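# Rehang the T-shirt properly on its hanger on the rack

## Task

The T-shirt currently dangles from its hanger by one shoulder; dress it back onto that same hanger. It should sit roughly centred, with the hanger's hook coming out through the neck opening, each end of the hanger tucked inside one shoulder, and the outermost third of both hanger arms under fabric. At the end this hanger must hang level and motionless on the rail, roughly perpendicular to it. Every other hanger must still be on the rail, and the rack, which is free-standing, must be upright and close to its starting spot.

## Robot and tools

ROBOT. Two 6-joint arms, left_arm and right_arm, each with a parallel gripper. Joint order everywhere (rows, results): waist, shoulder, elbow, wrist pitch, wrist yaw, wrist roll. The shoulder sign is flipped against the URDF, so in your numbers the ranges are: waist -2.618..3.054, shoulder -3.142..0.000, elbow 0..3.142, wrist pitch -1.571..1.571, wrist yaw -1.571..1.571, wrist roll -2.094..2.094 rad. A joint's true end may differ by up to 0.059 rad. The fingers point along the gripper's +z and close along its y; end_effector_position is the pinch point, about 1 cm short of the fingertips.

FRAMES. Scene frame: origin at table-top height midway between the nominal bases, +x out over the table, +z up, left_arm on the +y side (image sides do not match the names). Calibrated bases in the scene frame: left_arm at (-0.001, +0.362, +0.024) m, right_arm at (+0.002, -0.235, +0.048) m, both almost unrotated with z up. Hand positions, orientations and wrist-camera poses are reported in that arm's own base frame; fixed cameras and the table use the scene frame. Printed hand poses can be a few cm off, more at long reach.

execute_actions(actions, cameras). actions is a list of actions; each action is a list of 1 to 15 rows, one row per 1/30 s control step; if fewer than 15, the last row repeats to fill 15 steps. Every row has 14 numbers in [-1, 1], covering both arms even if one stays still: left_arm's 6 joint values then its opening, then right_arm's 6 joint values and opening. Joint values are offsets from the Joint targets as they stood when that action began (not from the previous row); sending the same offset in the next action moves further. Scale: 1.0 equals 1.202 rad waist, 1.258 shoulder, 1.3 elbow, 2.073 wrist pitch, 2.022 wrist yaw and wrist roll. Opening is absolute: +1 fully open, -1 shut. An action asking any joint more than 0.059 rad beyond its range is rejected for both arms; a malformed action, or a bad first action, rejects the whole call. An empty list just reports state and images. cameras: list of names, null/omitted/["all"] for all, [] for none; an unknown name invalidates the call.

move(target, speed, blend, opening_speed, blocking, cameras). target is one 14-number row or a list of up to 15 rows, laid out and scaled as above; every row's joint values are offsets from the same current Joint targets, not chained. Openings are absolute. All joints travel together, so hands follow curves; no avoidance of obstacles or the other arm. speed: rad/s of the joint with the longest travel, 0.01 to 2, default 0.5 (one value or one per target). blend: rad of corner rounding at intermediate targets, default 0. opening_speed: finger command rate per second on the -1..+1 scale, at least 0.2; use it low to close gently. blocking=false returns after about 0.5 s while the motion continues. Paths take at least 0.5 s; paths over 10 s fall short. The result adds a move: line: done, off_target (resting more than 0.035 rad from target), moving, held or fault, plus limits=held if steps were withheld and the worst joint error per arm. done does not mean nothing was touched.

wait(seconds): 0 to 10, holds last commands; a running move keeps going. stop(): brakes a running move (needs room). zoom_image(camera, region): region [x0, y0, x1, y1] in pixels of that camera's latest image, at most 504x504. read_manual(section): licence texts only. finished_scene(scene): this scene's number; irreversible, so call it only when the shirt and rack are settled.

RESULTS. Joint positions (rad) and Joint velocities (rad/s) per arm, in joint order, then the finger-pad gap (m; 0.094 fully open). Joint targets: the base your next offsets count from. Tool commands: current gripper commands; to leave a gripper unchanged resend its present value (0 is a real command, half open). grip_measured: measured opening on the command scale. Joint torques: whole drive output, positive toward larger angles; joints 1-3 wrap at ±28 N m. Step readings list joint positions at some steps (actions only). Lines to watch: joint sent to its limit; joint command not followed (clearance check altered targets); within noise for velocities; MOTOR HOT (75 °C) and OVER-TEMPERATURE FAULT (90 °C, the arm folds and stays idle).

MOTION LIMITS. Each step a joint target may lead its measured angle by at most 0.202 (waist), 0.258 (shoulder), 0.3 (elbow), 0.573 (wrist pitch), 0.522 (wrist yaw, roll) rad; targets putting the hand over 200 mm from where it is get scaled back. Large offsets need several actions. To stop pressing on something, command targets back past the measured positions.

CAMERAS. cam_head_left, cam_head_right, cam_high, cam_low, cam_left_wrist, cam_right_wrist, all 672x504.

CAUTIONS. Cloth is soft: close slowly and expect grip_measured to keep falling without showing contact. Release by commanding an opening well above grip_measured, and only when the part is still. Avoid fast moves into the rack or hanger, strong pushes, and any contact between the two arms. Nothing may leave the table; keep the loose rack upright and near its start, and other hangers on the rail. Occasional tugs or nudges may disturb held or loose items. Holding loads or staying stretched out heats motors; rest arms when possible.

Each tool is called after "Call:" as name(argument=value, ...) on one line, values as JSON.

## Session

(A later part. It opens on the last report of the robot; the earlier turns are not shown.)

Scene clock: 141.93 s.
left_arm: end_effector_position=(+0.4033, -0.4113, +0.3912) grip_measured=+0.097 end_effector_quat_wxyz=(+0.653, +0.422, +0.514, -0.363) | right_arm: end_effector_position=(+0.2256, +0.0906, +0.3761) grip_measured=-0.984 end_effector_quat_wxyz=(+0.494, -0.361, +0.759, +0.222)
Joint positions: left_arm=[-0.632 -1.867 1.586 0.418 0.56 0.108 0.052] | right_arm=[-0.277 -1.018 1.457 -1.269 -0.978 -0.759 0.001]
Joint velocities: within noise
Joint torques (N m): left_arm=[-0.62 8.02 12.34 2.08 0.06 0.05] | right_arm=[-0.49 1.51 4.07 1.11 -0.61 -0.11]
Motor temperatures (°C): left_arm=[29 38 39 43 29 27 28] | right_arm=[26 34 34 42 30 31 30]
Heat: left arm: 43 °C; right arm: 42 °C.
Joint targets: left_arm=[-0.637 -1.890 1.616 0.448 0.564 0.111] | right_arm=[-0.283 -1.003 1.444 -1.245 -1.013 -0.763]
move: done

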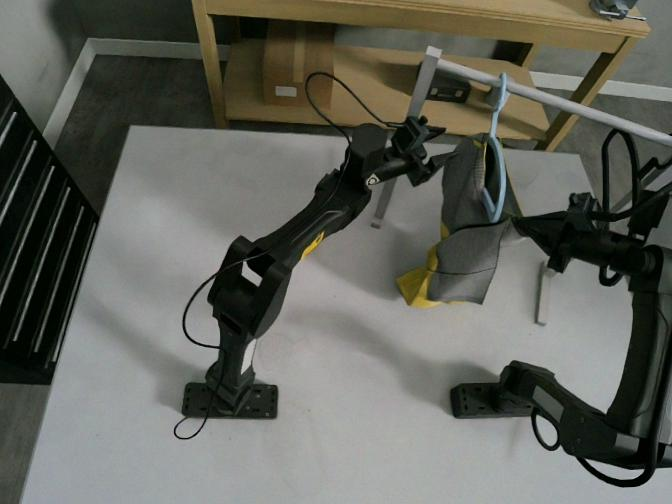

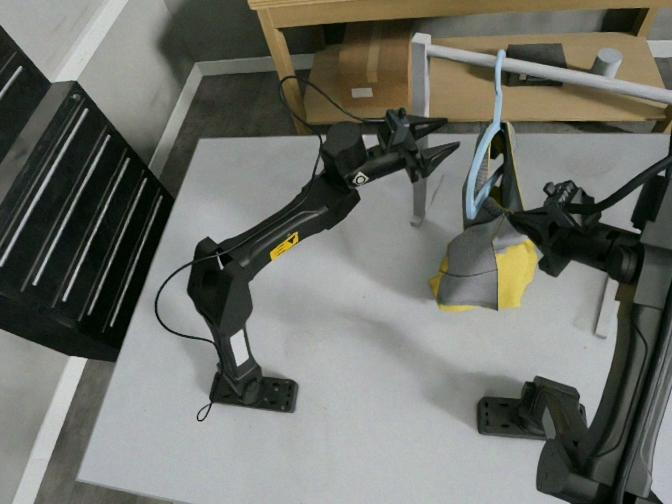

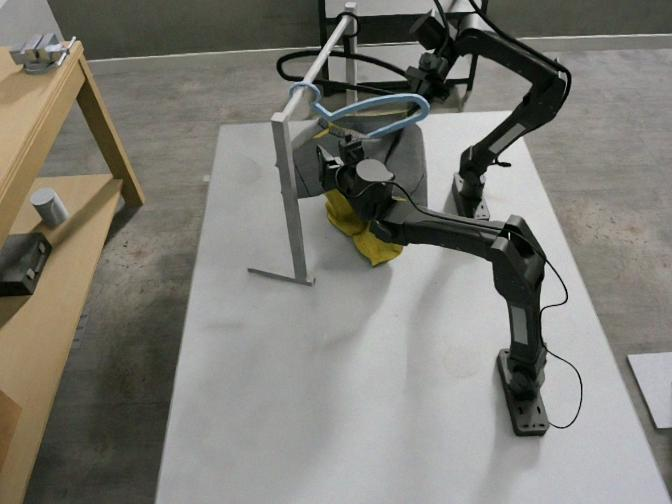

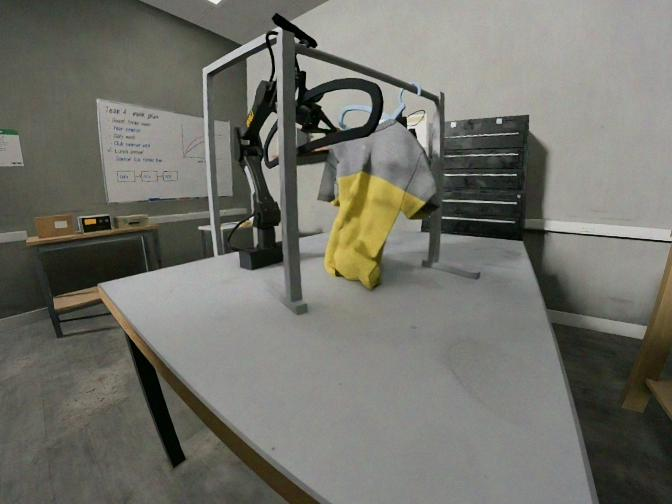

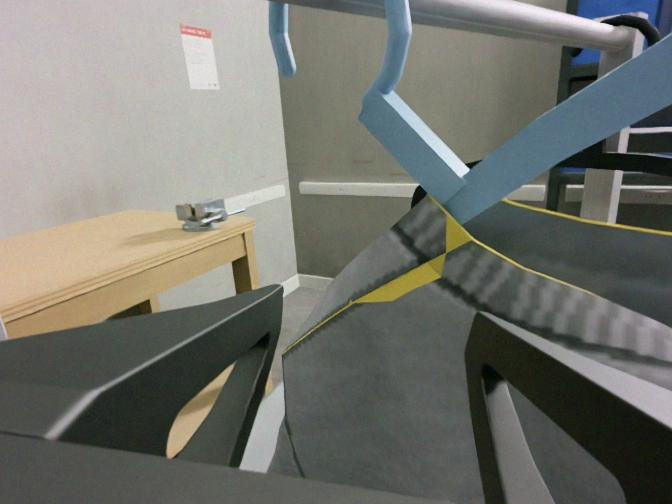

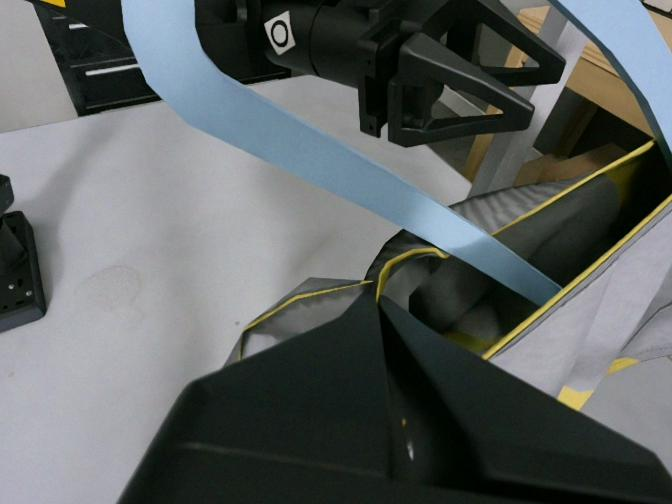

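Call:
move(target=[[-0.037,-0.054,0.121,-0.063,0.005,-0.327,0.1, 0,0,0,0,0,0,-1],[-0.080,-0.190,0.333,-0.116,-0.020,-0.327,0.1,0,0,0,0,0,0,-1],[-0.116,-0.380,0.658,-0.206,-0.042,-0.327,0.1,0,0,0,0,0,0,-1]], speed=[0.9, 0.6, 0.6], blend=0.1, cameras=["cam_left_wrist", "cam_head_left"])

Call:
zoom_image(camera="cam_head_left", region=[380, 50, 580, 270])

Scene clock: 147.37 s.
left_arm: end_effector_position=(+0.4175, -0.5201, +0.4405) grip_measured=+0.097 end_effector_quat_wxyz=(+0.496, +0.253, +0.595, -0.580) | right_arm: end_effector_position=(+0.2256, +0.0906, +0.3761) grip_measured=-0.984 end_effector_quat_wxyz=(+0.494, -0.361, +0.759, +0.222)
Joint positions: left_arm=[-0.77 -2.328 2.443 0.073 0.488 -0.551 0.052] | right_arm=[-0.277 -1.018 1.457 -1.269 -0.978 -0.759 0.001]
Joint velocities: within noise
Joint torques (N m): left_arm=[-0.65 10.07 11.66 1.36 -0.11 -0.02] | right_arm=[-0.49 1.5 4.1 1.11 -0.61 -0.11]
Motor temperatures (°C): left_arm=[29 39 40 43 29 26 28] | right_arm=[26 34 34 41 30 31 30]
Heat: left arm: 43 °C; right arm: 41 °C.
Joint targets: left_arm=[-0.777 -2.368 2.472 0.021 0.479 -0.551] | right_arm=[-0.283 -1.003 1.444 -1.245 -1.013 -0.763]
move: off_target (left_arm); left_arm: the wrist pitch is farthest, 0.052 rad from its target
Images, in order (width x height): cam_head_left 672x504, cam_left_wrist 672x504.

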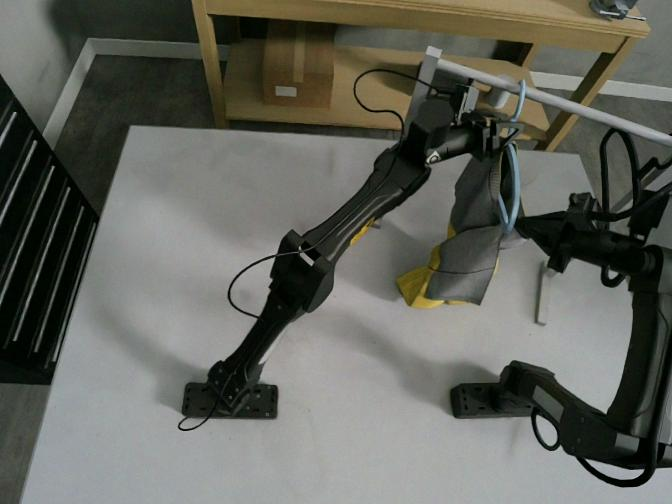

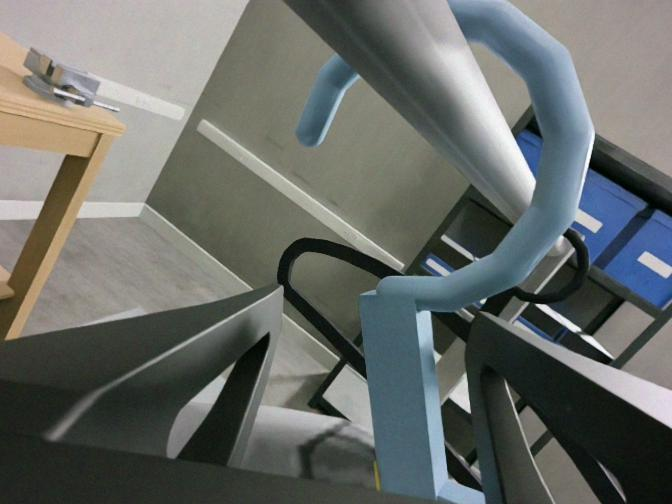

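Scaled by 2.291 from the camera's 672x504 image, which has a finer 960x720 frame.

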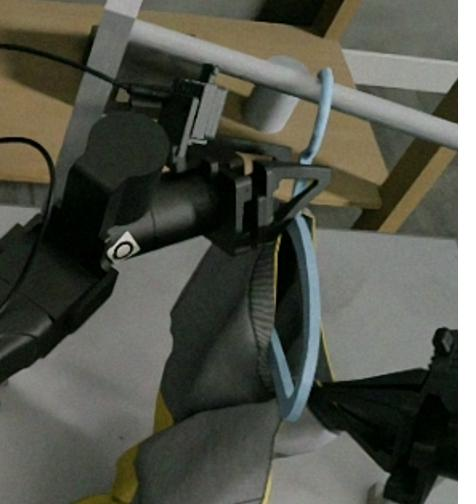

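Call:
move(target=[0,0,0,0,0,0,-0.9, 0,0,0,0,0,0,-1], opening_speed=1.2)

Call:
zoom_image(camera="cam_head_left", region=[380, 50, 580, 270])

Call:
zoom_image(camera="cam_high", region=[260, 60, 460, 220])

Scene clock: 148.73 s.
left_arm: end_effector_position=(+0.4199, -0.5197, +0.4387) grip_measured=-0.700 end_effector_quat_wxyz=(+0.493, +0.244, +0.601, -0.580) | right_arm: end_effector_position=(+0.2256, +0.0906, +0.3761) grip_measured=-0.984 end_effector_quat_wxyz=(+0.494, -0.361, +0.759, +0.222)
Joint positions: left_arm=[-0.77 -2.329 2.443 0.065 0.475 -0.564 0.014] | right_arm=[-0.277 -1.018 1.457 -1.269 -0.978 -0.759 0.001]
Joint velocities: within noise
Joint torques (N m): left_arm=[-0.53 10.32 11.69 1.4 -0.11 0.15] | right_arm=[-0.5 1.5 4.08 1.12 -0.6 -0.1]
Motor temperatures (°C): left_arm=[29 39 40 43 29 26 28] | right_arm=[26 34 34 41 30 31 30]
Heat: left arm: 43 °C; right arm: 41 °C.
Joint targets: left_arm=[-0.777 -2.368 2.472 0.021 0.479 -0.551] | right_arm=[-0.283 -1.003 1.444 -1.245 -1.013 -0.763]
move: off_target (left_arm); left_arm: the wrist pitch is farthest, 0.044 rad from its target

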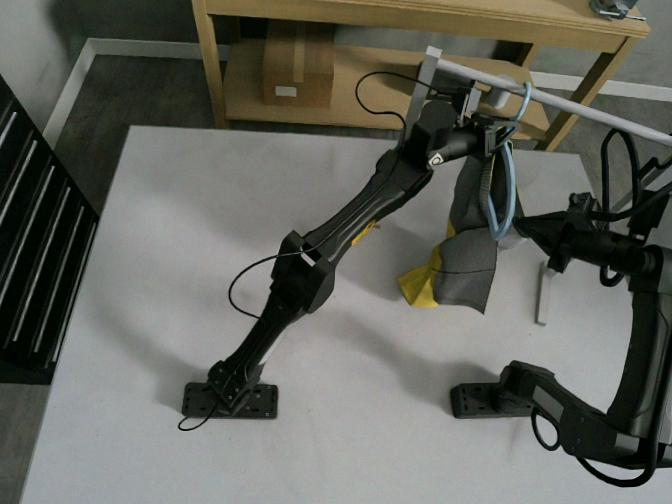

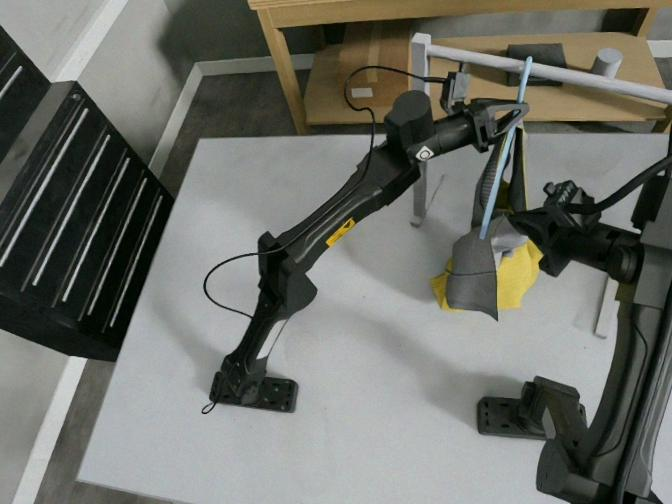

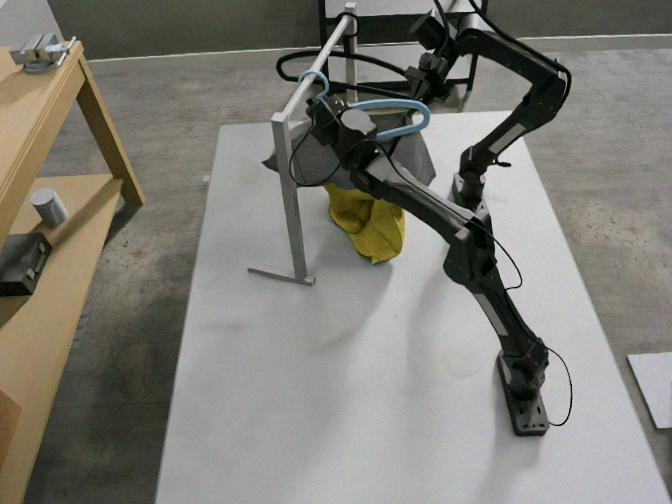

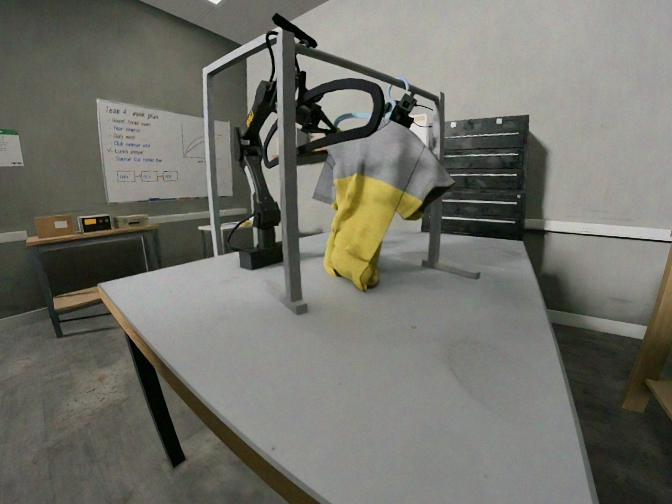

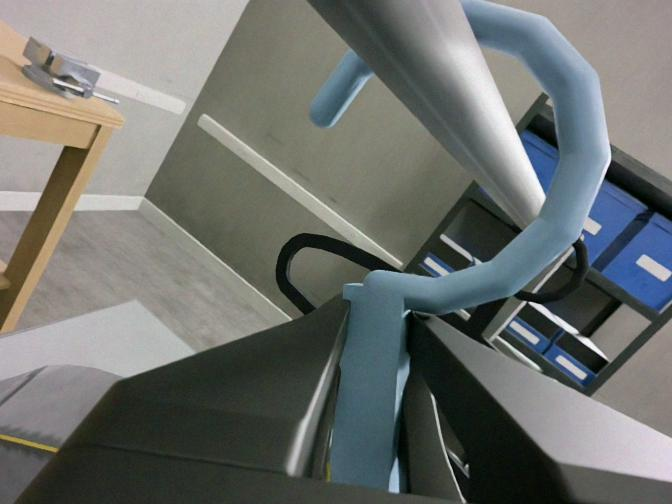

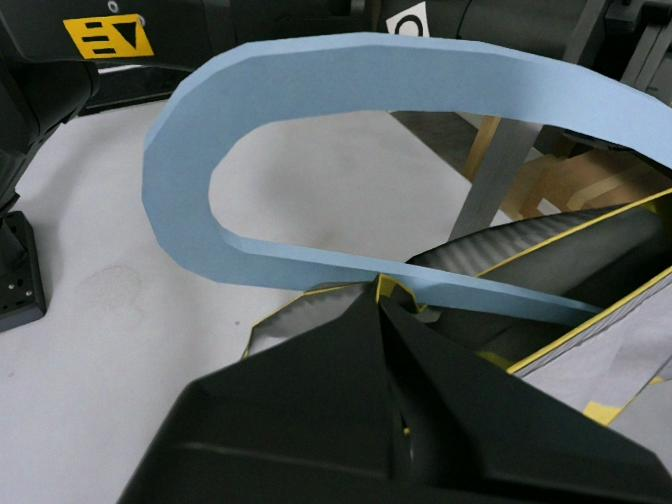

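Scaled by 2.291 from the camera's 672x504 image, which has a finer 960x720 frame.

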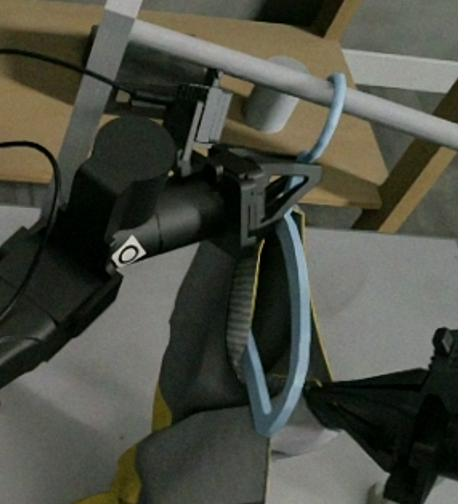

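Scaled by 2.520 from the camera's 672x504 image, which has a finer 960x720 frame.

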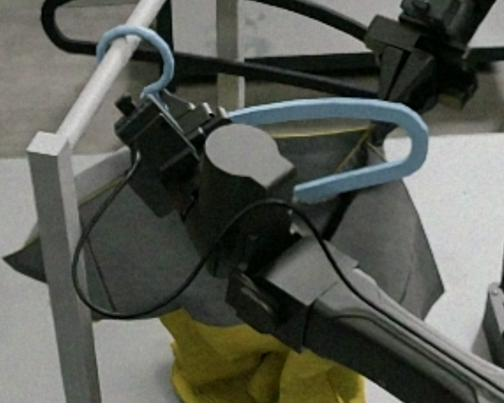

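Call:
move(target=[[0,0,0,0,0,0,-0.9, -0.025,0.1415,-0.023,-0.016,0.050,0.084,-1],[0,0,0,0,0,0,-0.9, 0.321,0.233,-0.052,0.047,0.214,0.240,-1]], speed=[0.5, 0.5], blend=0.05)

Call:
zoom_image(camera="cam_head_left", region=[400, 60, 600, 280])

Call:
zoom_image(camera="cam_high", region=[260, 60, 460, 220])

Scene clock: 153.43 s.
left_arm: end_effector_position=(+0.4144, -0.5224, +0.4412) grip_measured=-0.700 end_effector_quat_wxyz=(+0.485, +0.245, +0.599, -0.588) | right_arm: end_effector_position=(+0.1639, +0.1105, +0.3798) grip_measured=-0.984 end_effector_quat_wxyz=(+0.501, -0.294, +0.792, +0.188)
Joint positions: left_arm=[-0.777 -2.329 2.449 0.065 0.485 -0.58 0.014] | right_arm=[0.093 -0.731 1.383 -1.179 -0.555 -0.293 0.001]
Joint velocities: within noise
Joint torques (N m): left_arm=[0.03 10.15 11.03 1.33 -0.06 0.28] | right_arm=[0.77 -0.96 3.97 1.49 -0.35 0.09]
Motor temperatures (°C): left_arm=[29 39 40 42 29 26 29] | right_arm=[26 34 34 41 30 31 30]
Heat: left arm: 42 °C; right arm: 41 °C.
Joint targets: left_arm=[-0.777 -2.368 2.472 0.021 0.479 -0.551] | right_arm=[0.103 -0.710 1.377 -1.147 -0.580 -0.278]
move: off_target (left_arm); left_arm: the wrist pitch is farthest, 0.044 rad from its target

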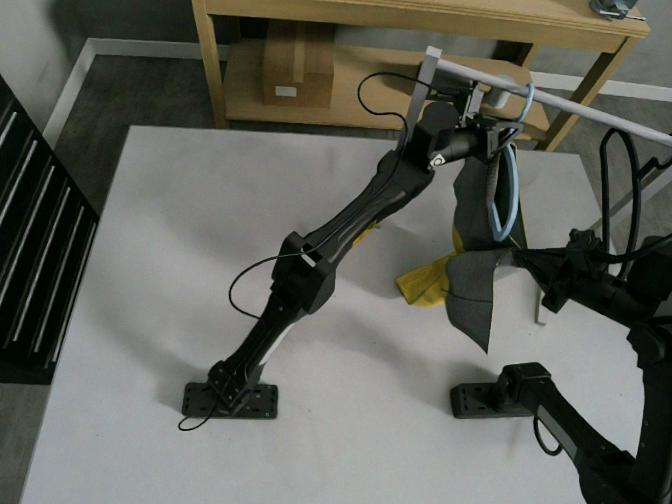

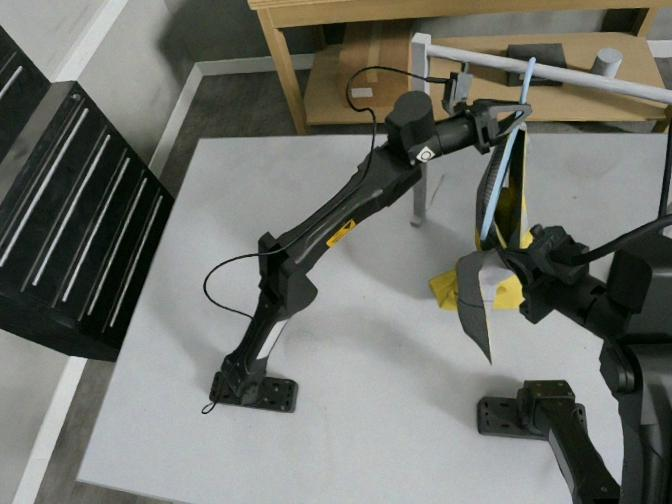

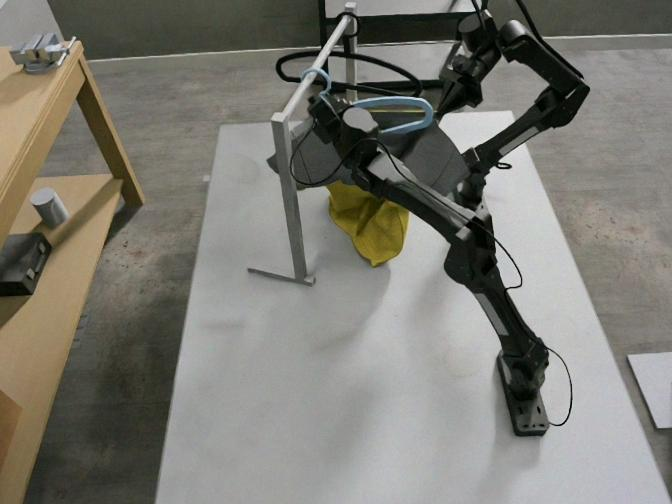

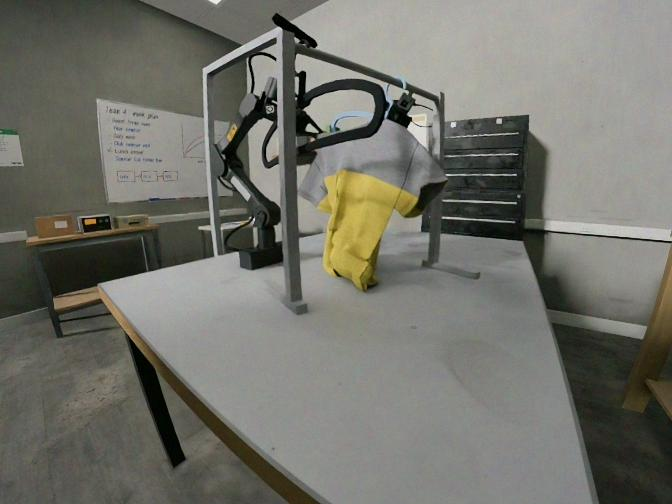

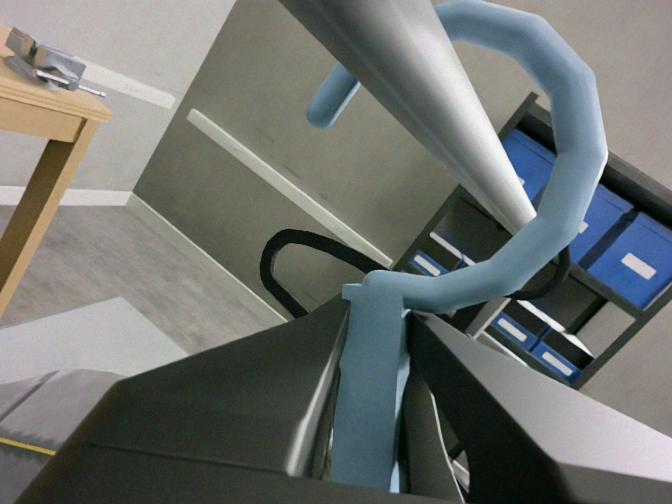

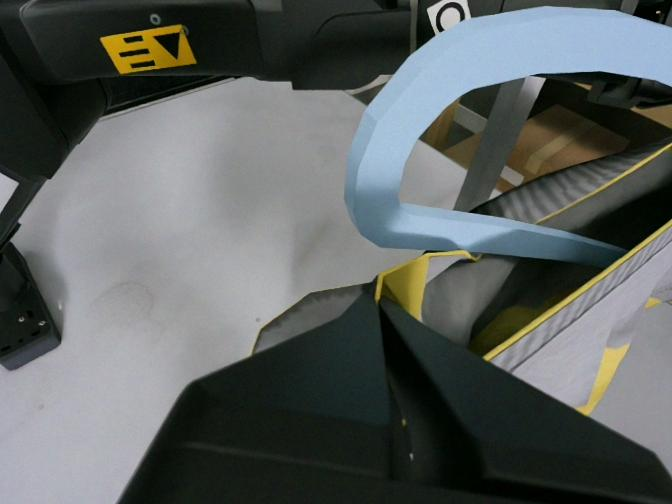

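Scaled by 2.291 from the camera's 672x504 image, which has a finer 960x720 frame.

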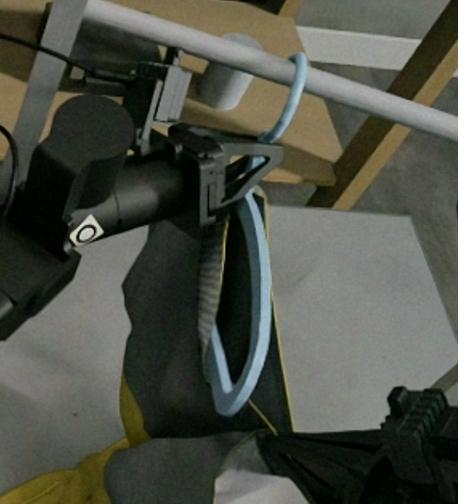

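Scaled by 2.520 from the camera's 672x504 image, which has a finer 960x720 frame.

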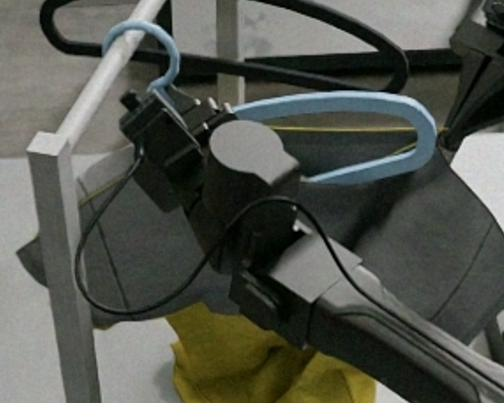

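Call:
move(target=[[0,0,0,0,0,0,-0.9, 0.2005,0.036,-0.1315,0.074,0.0356,0.022,-1],[0,0,0,0,0,0,-0.9, 0.414,-0.031,-0.145,0.145,0.148,0.0846,-1]], speed=[0.5, 0.5], blend=0.05)

Call:
zoom_image(camera="cam_high", region=[260, 60, 460, 220])

Call:
zoom_image(camera="cam_head_left", region=[400, 60, 600, 280])

Scene clock: 157.70 s.
left_arm: end_effector_position=(+0.4144, -0.5224, +0.4412) grip_measured=-0.700 end_effector_quat_wxyz=(+0.485, +0.245, +0.599, -0.588) | right_arm: end_effector_position=(+0.1777, +0.1729, +0.3562) grip_measured=-0.984 end_effector_quat_wxyz=(+0.494, -0.354, +0.761, +0.226)
Joint positions: left_arm=[-0.777 -2.329 2.449 0.065 0.485 -0.58 0.014] | right_arm=[0.587 -0.757 1.199 -0.88 -0.252 -0.123 0.001]
Joint velocities: within noise
Joint torques (N m): left_arm=[0.01 10.1 11.32 1.35 -0.07 0.3] | right_arm=[1.01 -0.88 4.57 1.61 -0.26 0.11]
Motor temperatures (°C): left_arm=[29 39 40 42 29 26 29] | right_arm=[26 34 34 41 30 31 30]
Heat: left arm: 42 °C; right arm: 41 °C.
Joint targets: left_arm=[-0.777 -2.368 2.472 0.021 0.479 -0.551] | right_arm=[0.600 -0.749 1.188 -0.847 -0.281 -0.107]
move: off_target (left_arm); left_arm: the wrist pitch is farthest, 0.044 rad from its target

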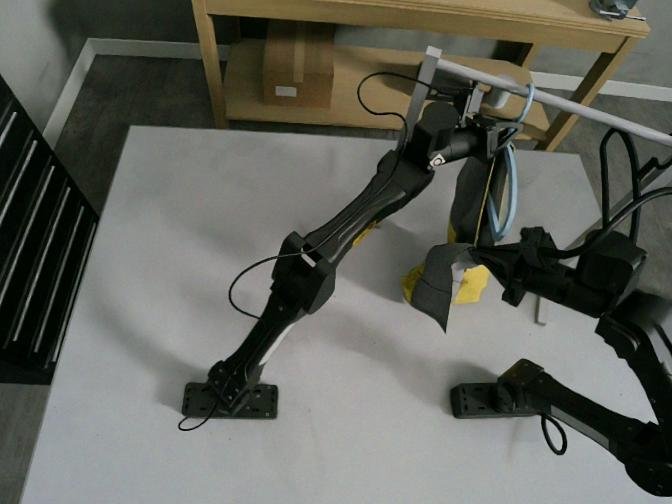

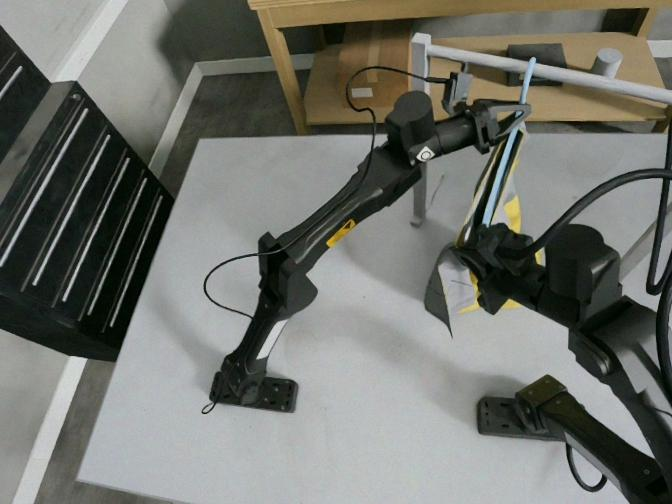

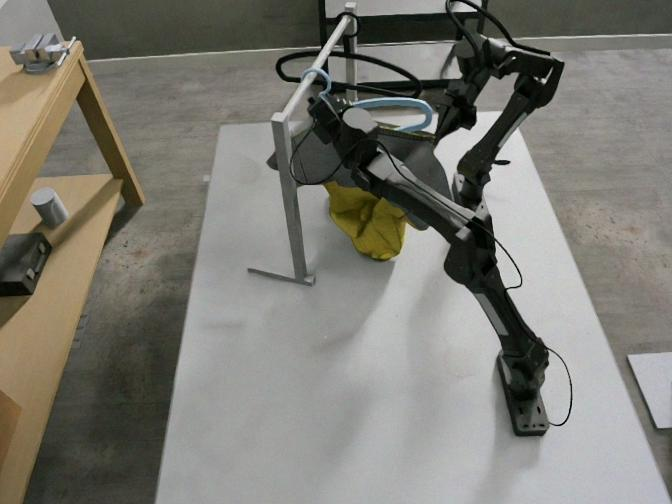

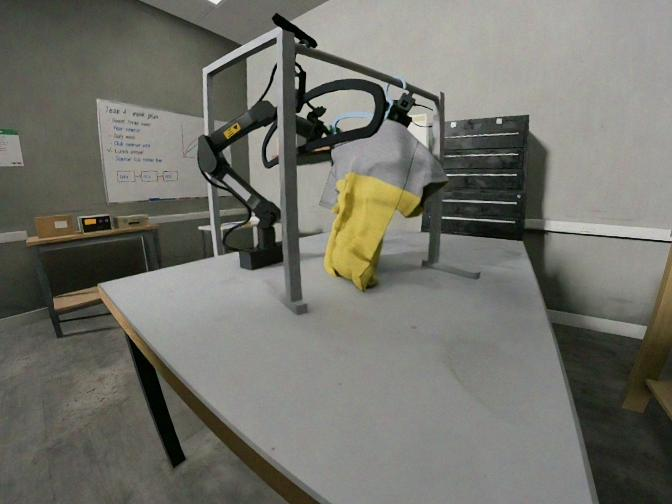

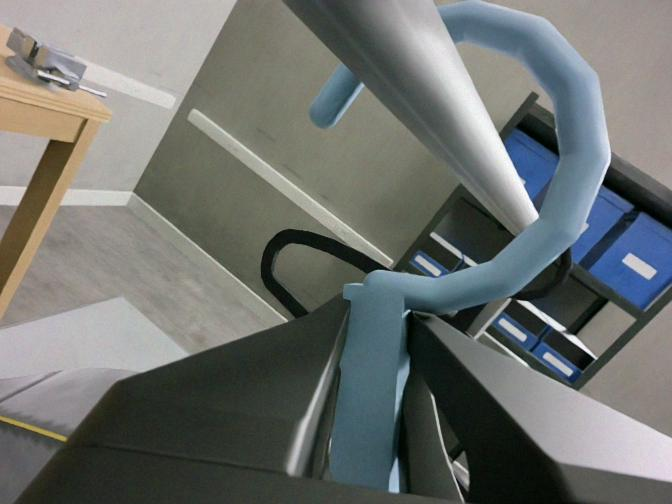

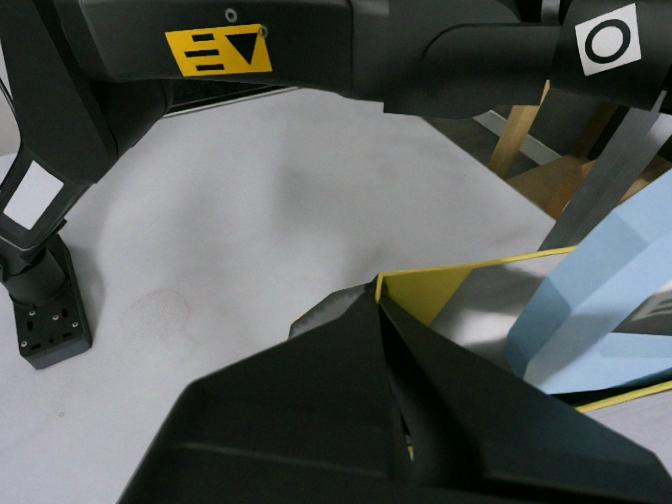

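Scaled by 2.520 from the camera's 672x504 image, which has a finer 960x720 frame.

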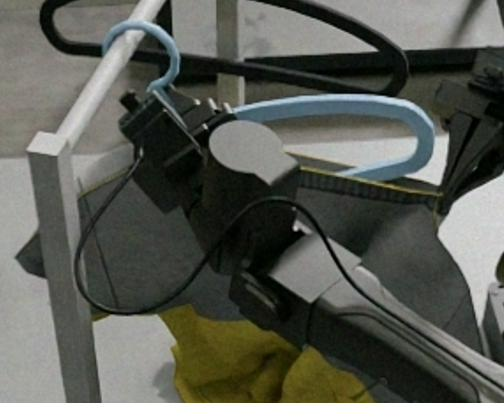

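Scaled by 2.291 from the camera's 672x504 image, which has a finer 960x720 frame.

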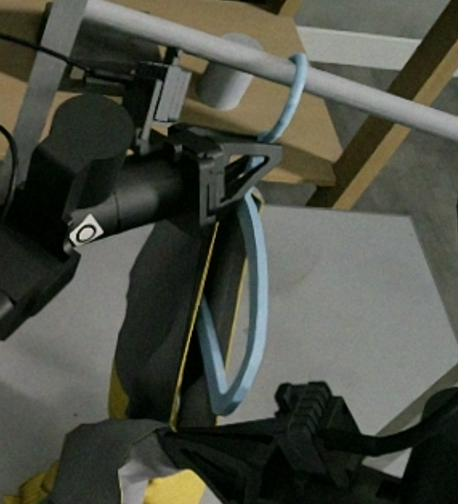

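Call:
move(target=[[0,0,0,0,0,0,-0.9, 0.0067,-0.155,0.305,-0.097,0.004,0,-1],[0,0,0,0,0,0,-0.9, -0.171,-0.300,0.569,-0.1915,-0.0905,-0.049,-1]], speed=[0.5, 0.5], blend=0.05)

Call:
zoom_image(camera="cam_high", region=[260, 60, 460, 220])

Call:
zoom_image(camera="cam_head_left", region=[400, 60, 600, 280])

Scene clock: 160.43 s.
left_arm: end_effector_position=(+0.4139, -0.5226, +0.4411) grip_measured=-0.701 end_effector_quat_wxyz=(+0.485, +0.246, +0.598, -0.588) | right_arm: end_effector_position=(+0.2051, +0.1640, +0.4619) grip_measured=-0.984 end_effector_quat_wxyz=(+0.490, -0.348, +0.768, +0.223)
Joint positions: left_arm=[-0.777 -2.329 2.449 0.065 0.488 -0.578 0.014] | right_arm=[0.396 -1.132 1.887 -1.233 -0.41 -0.202 0.001]
Joint velocities: within noise
Joint torques (N m): left_arm=[0.09 10.22 11.04 1.37 -0.09 0.24] | right_arm=[-0.12 0.53 7.1 1.13 -0.56 -0.1]
Motor temperatures (°C): left_arm=[29 39 39 42 29 26 29] | right_arm=[26 34 34 41 30 31 30]
Heat: left arm: 42 °C; right arm: 41 °C.
Joint targets: left_arm=[-0.777 -2.368 2.472 0.021 0.479 -0.551] | right_arm=[0.395 -1.127 1.928 -1.244 -0.464 -0.206]
move: off_target (left_arm, right_arm); left_arm: the wrist pitch is farthest, 0.044 rad from its target; right_arm: the wrist yaw is farthest, 0.053 rad from its target

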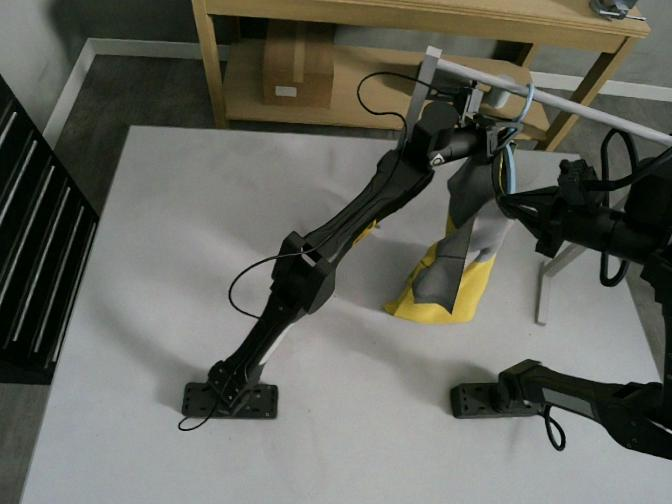

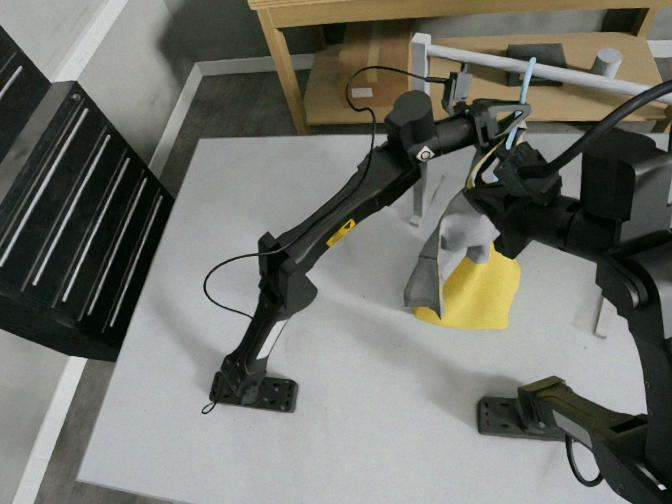

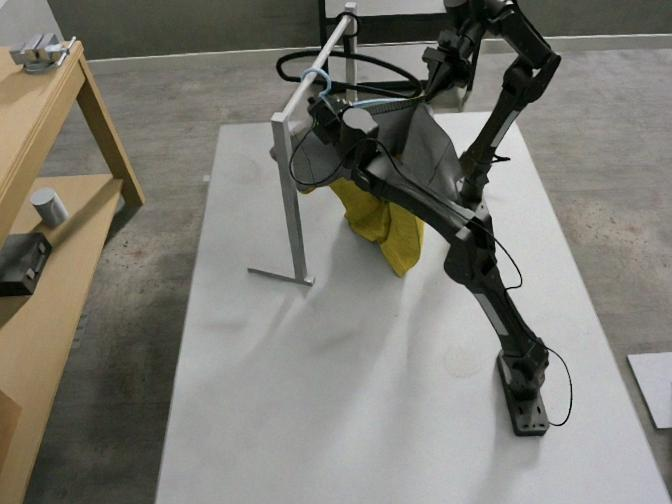

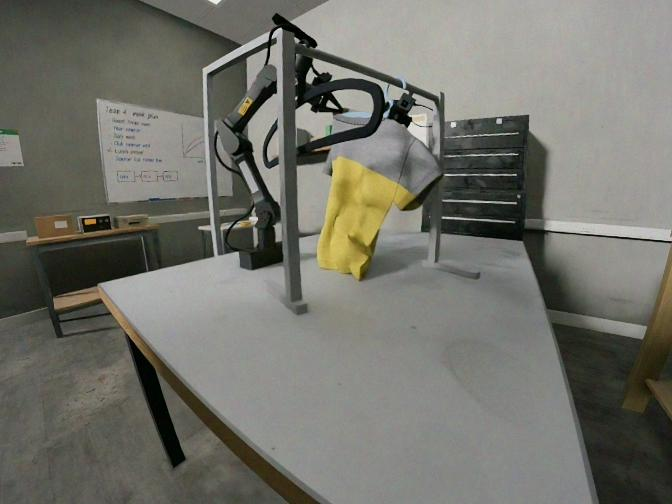

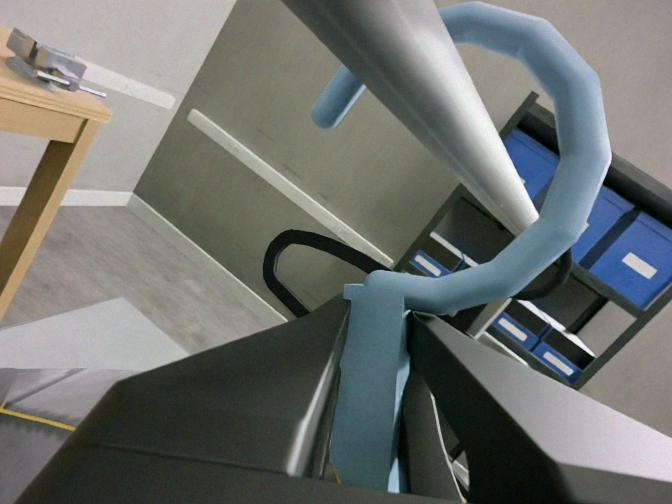

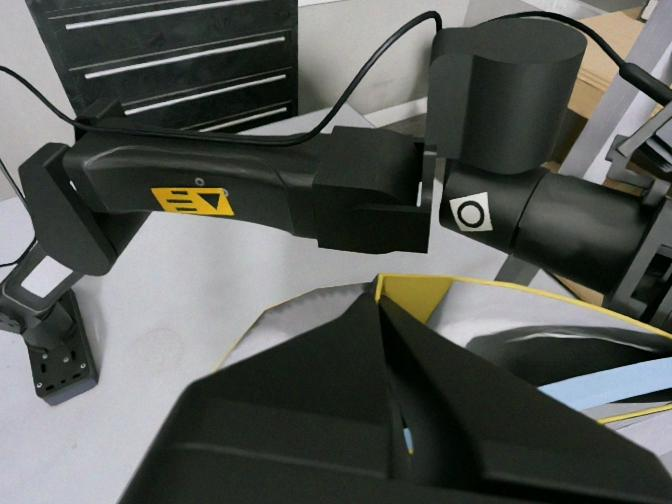

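Scaled by 2.520 from the camera's 672x504 image, which has a finer 960x720 frame.

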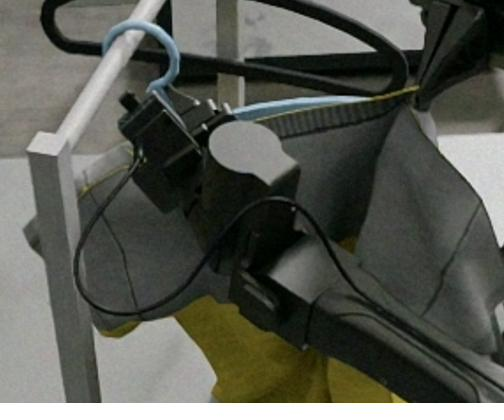

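Scaled by 2.291 from the camera's 672x504 image, which has a finer 960x720 frame.

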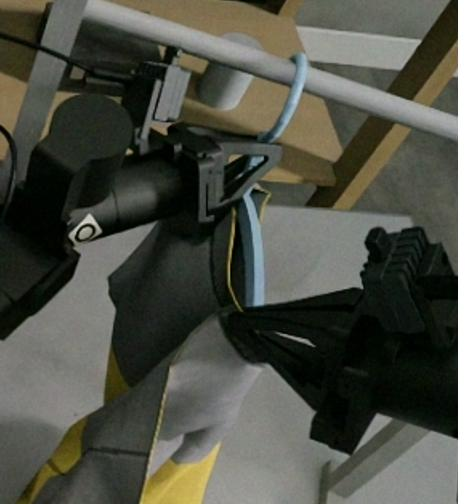

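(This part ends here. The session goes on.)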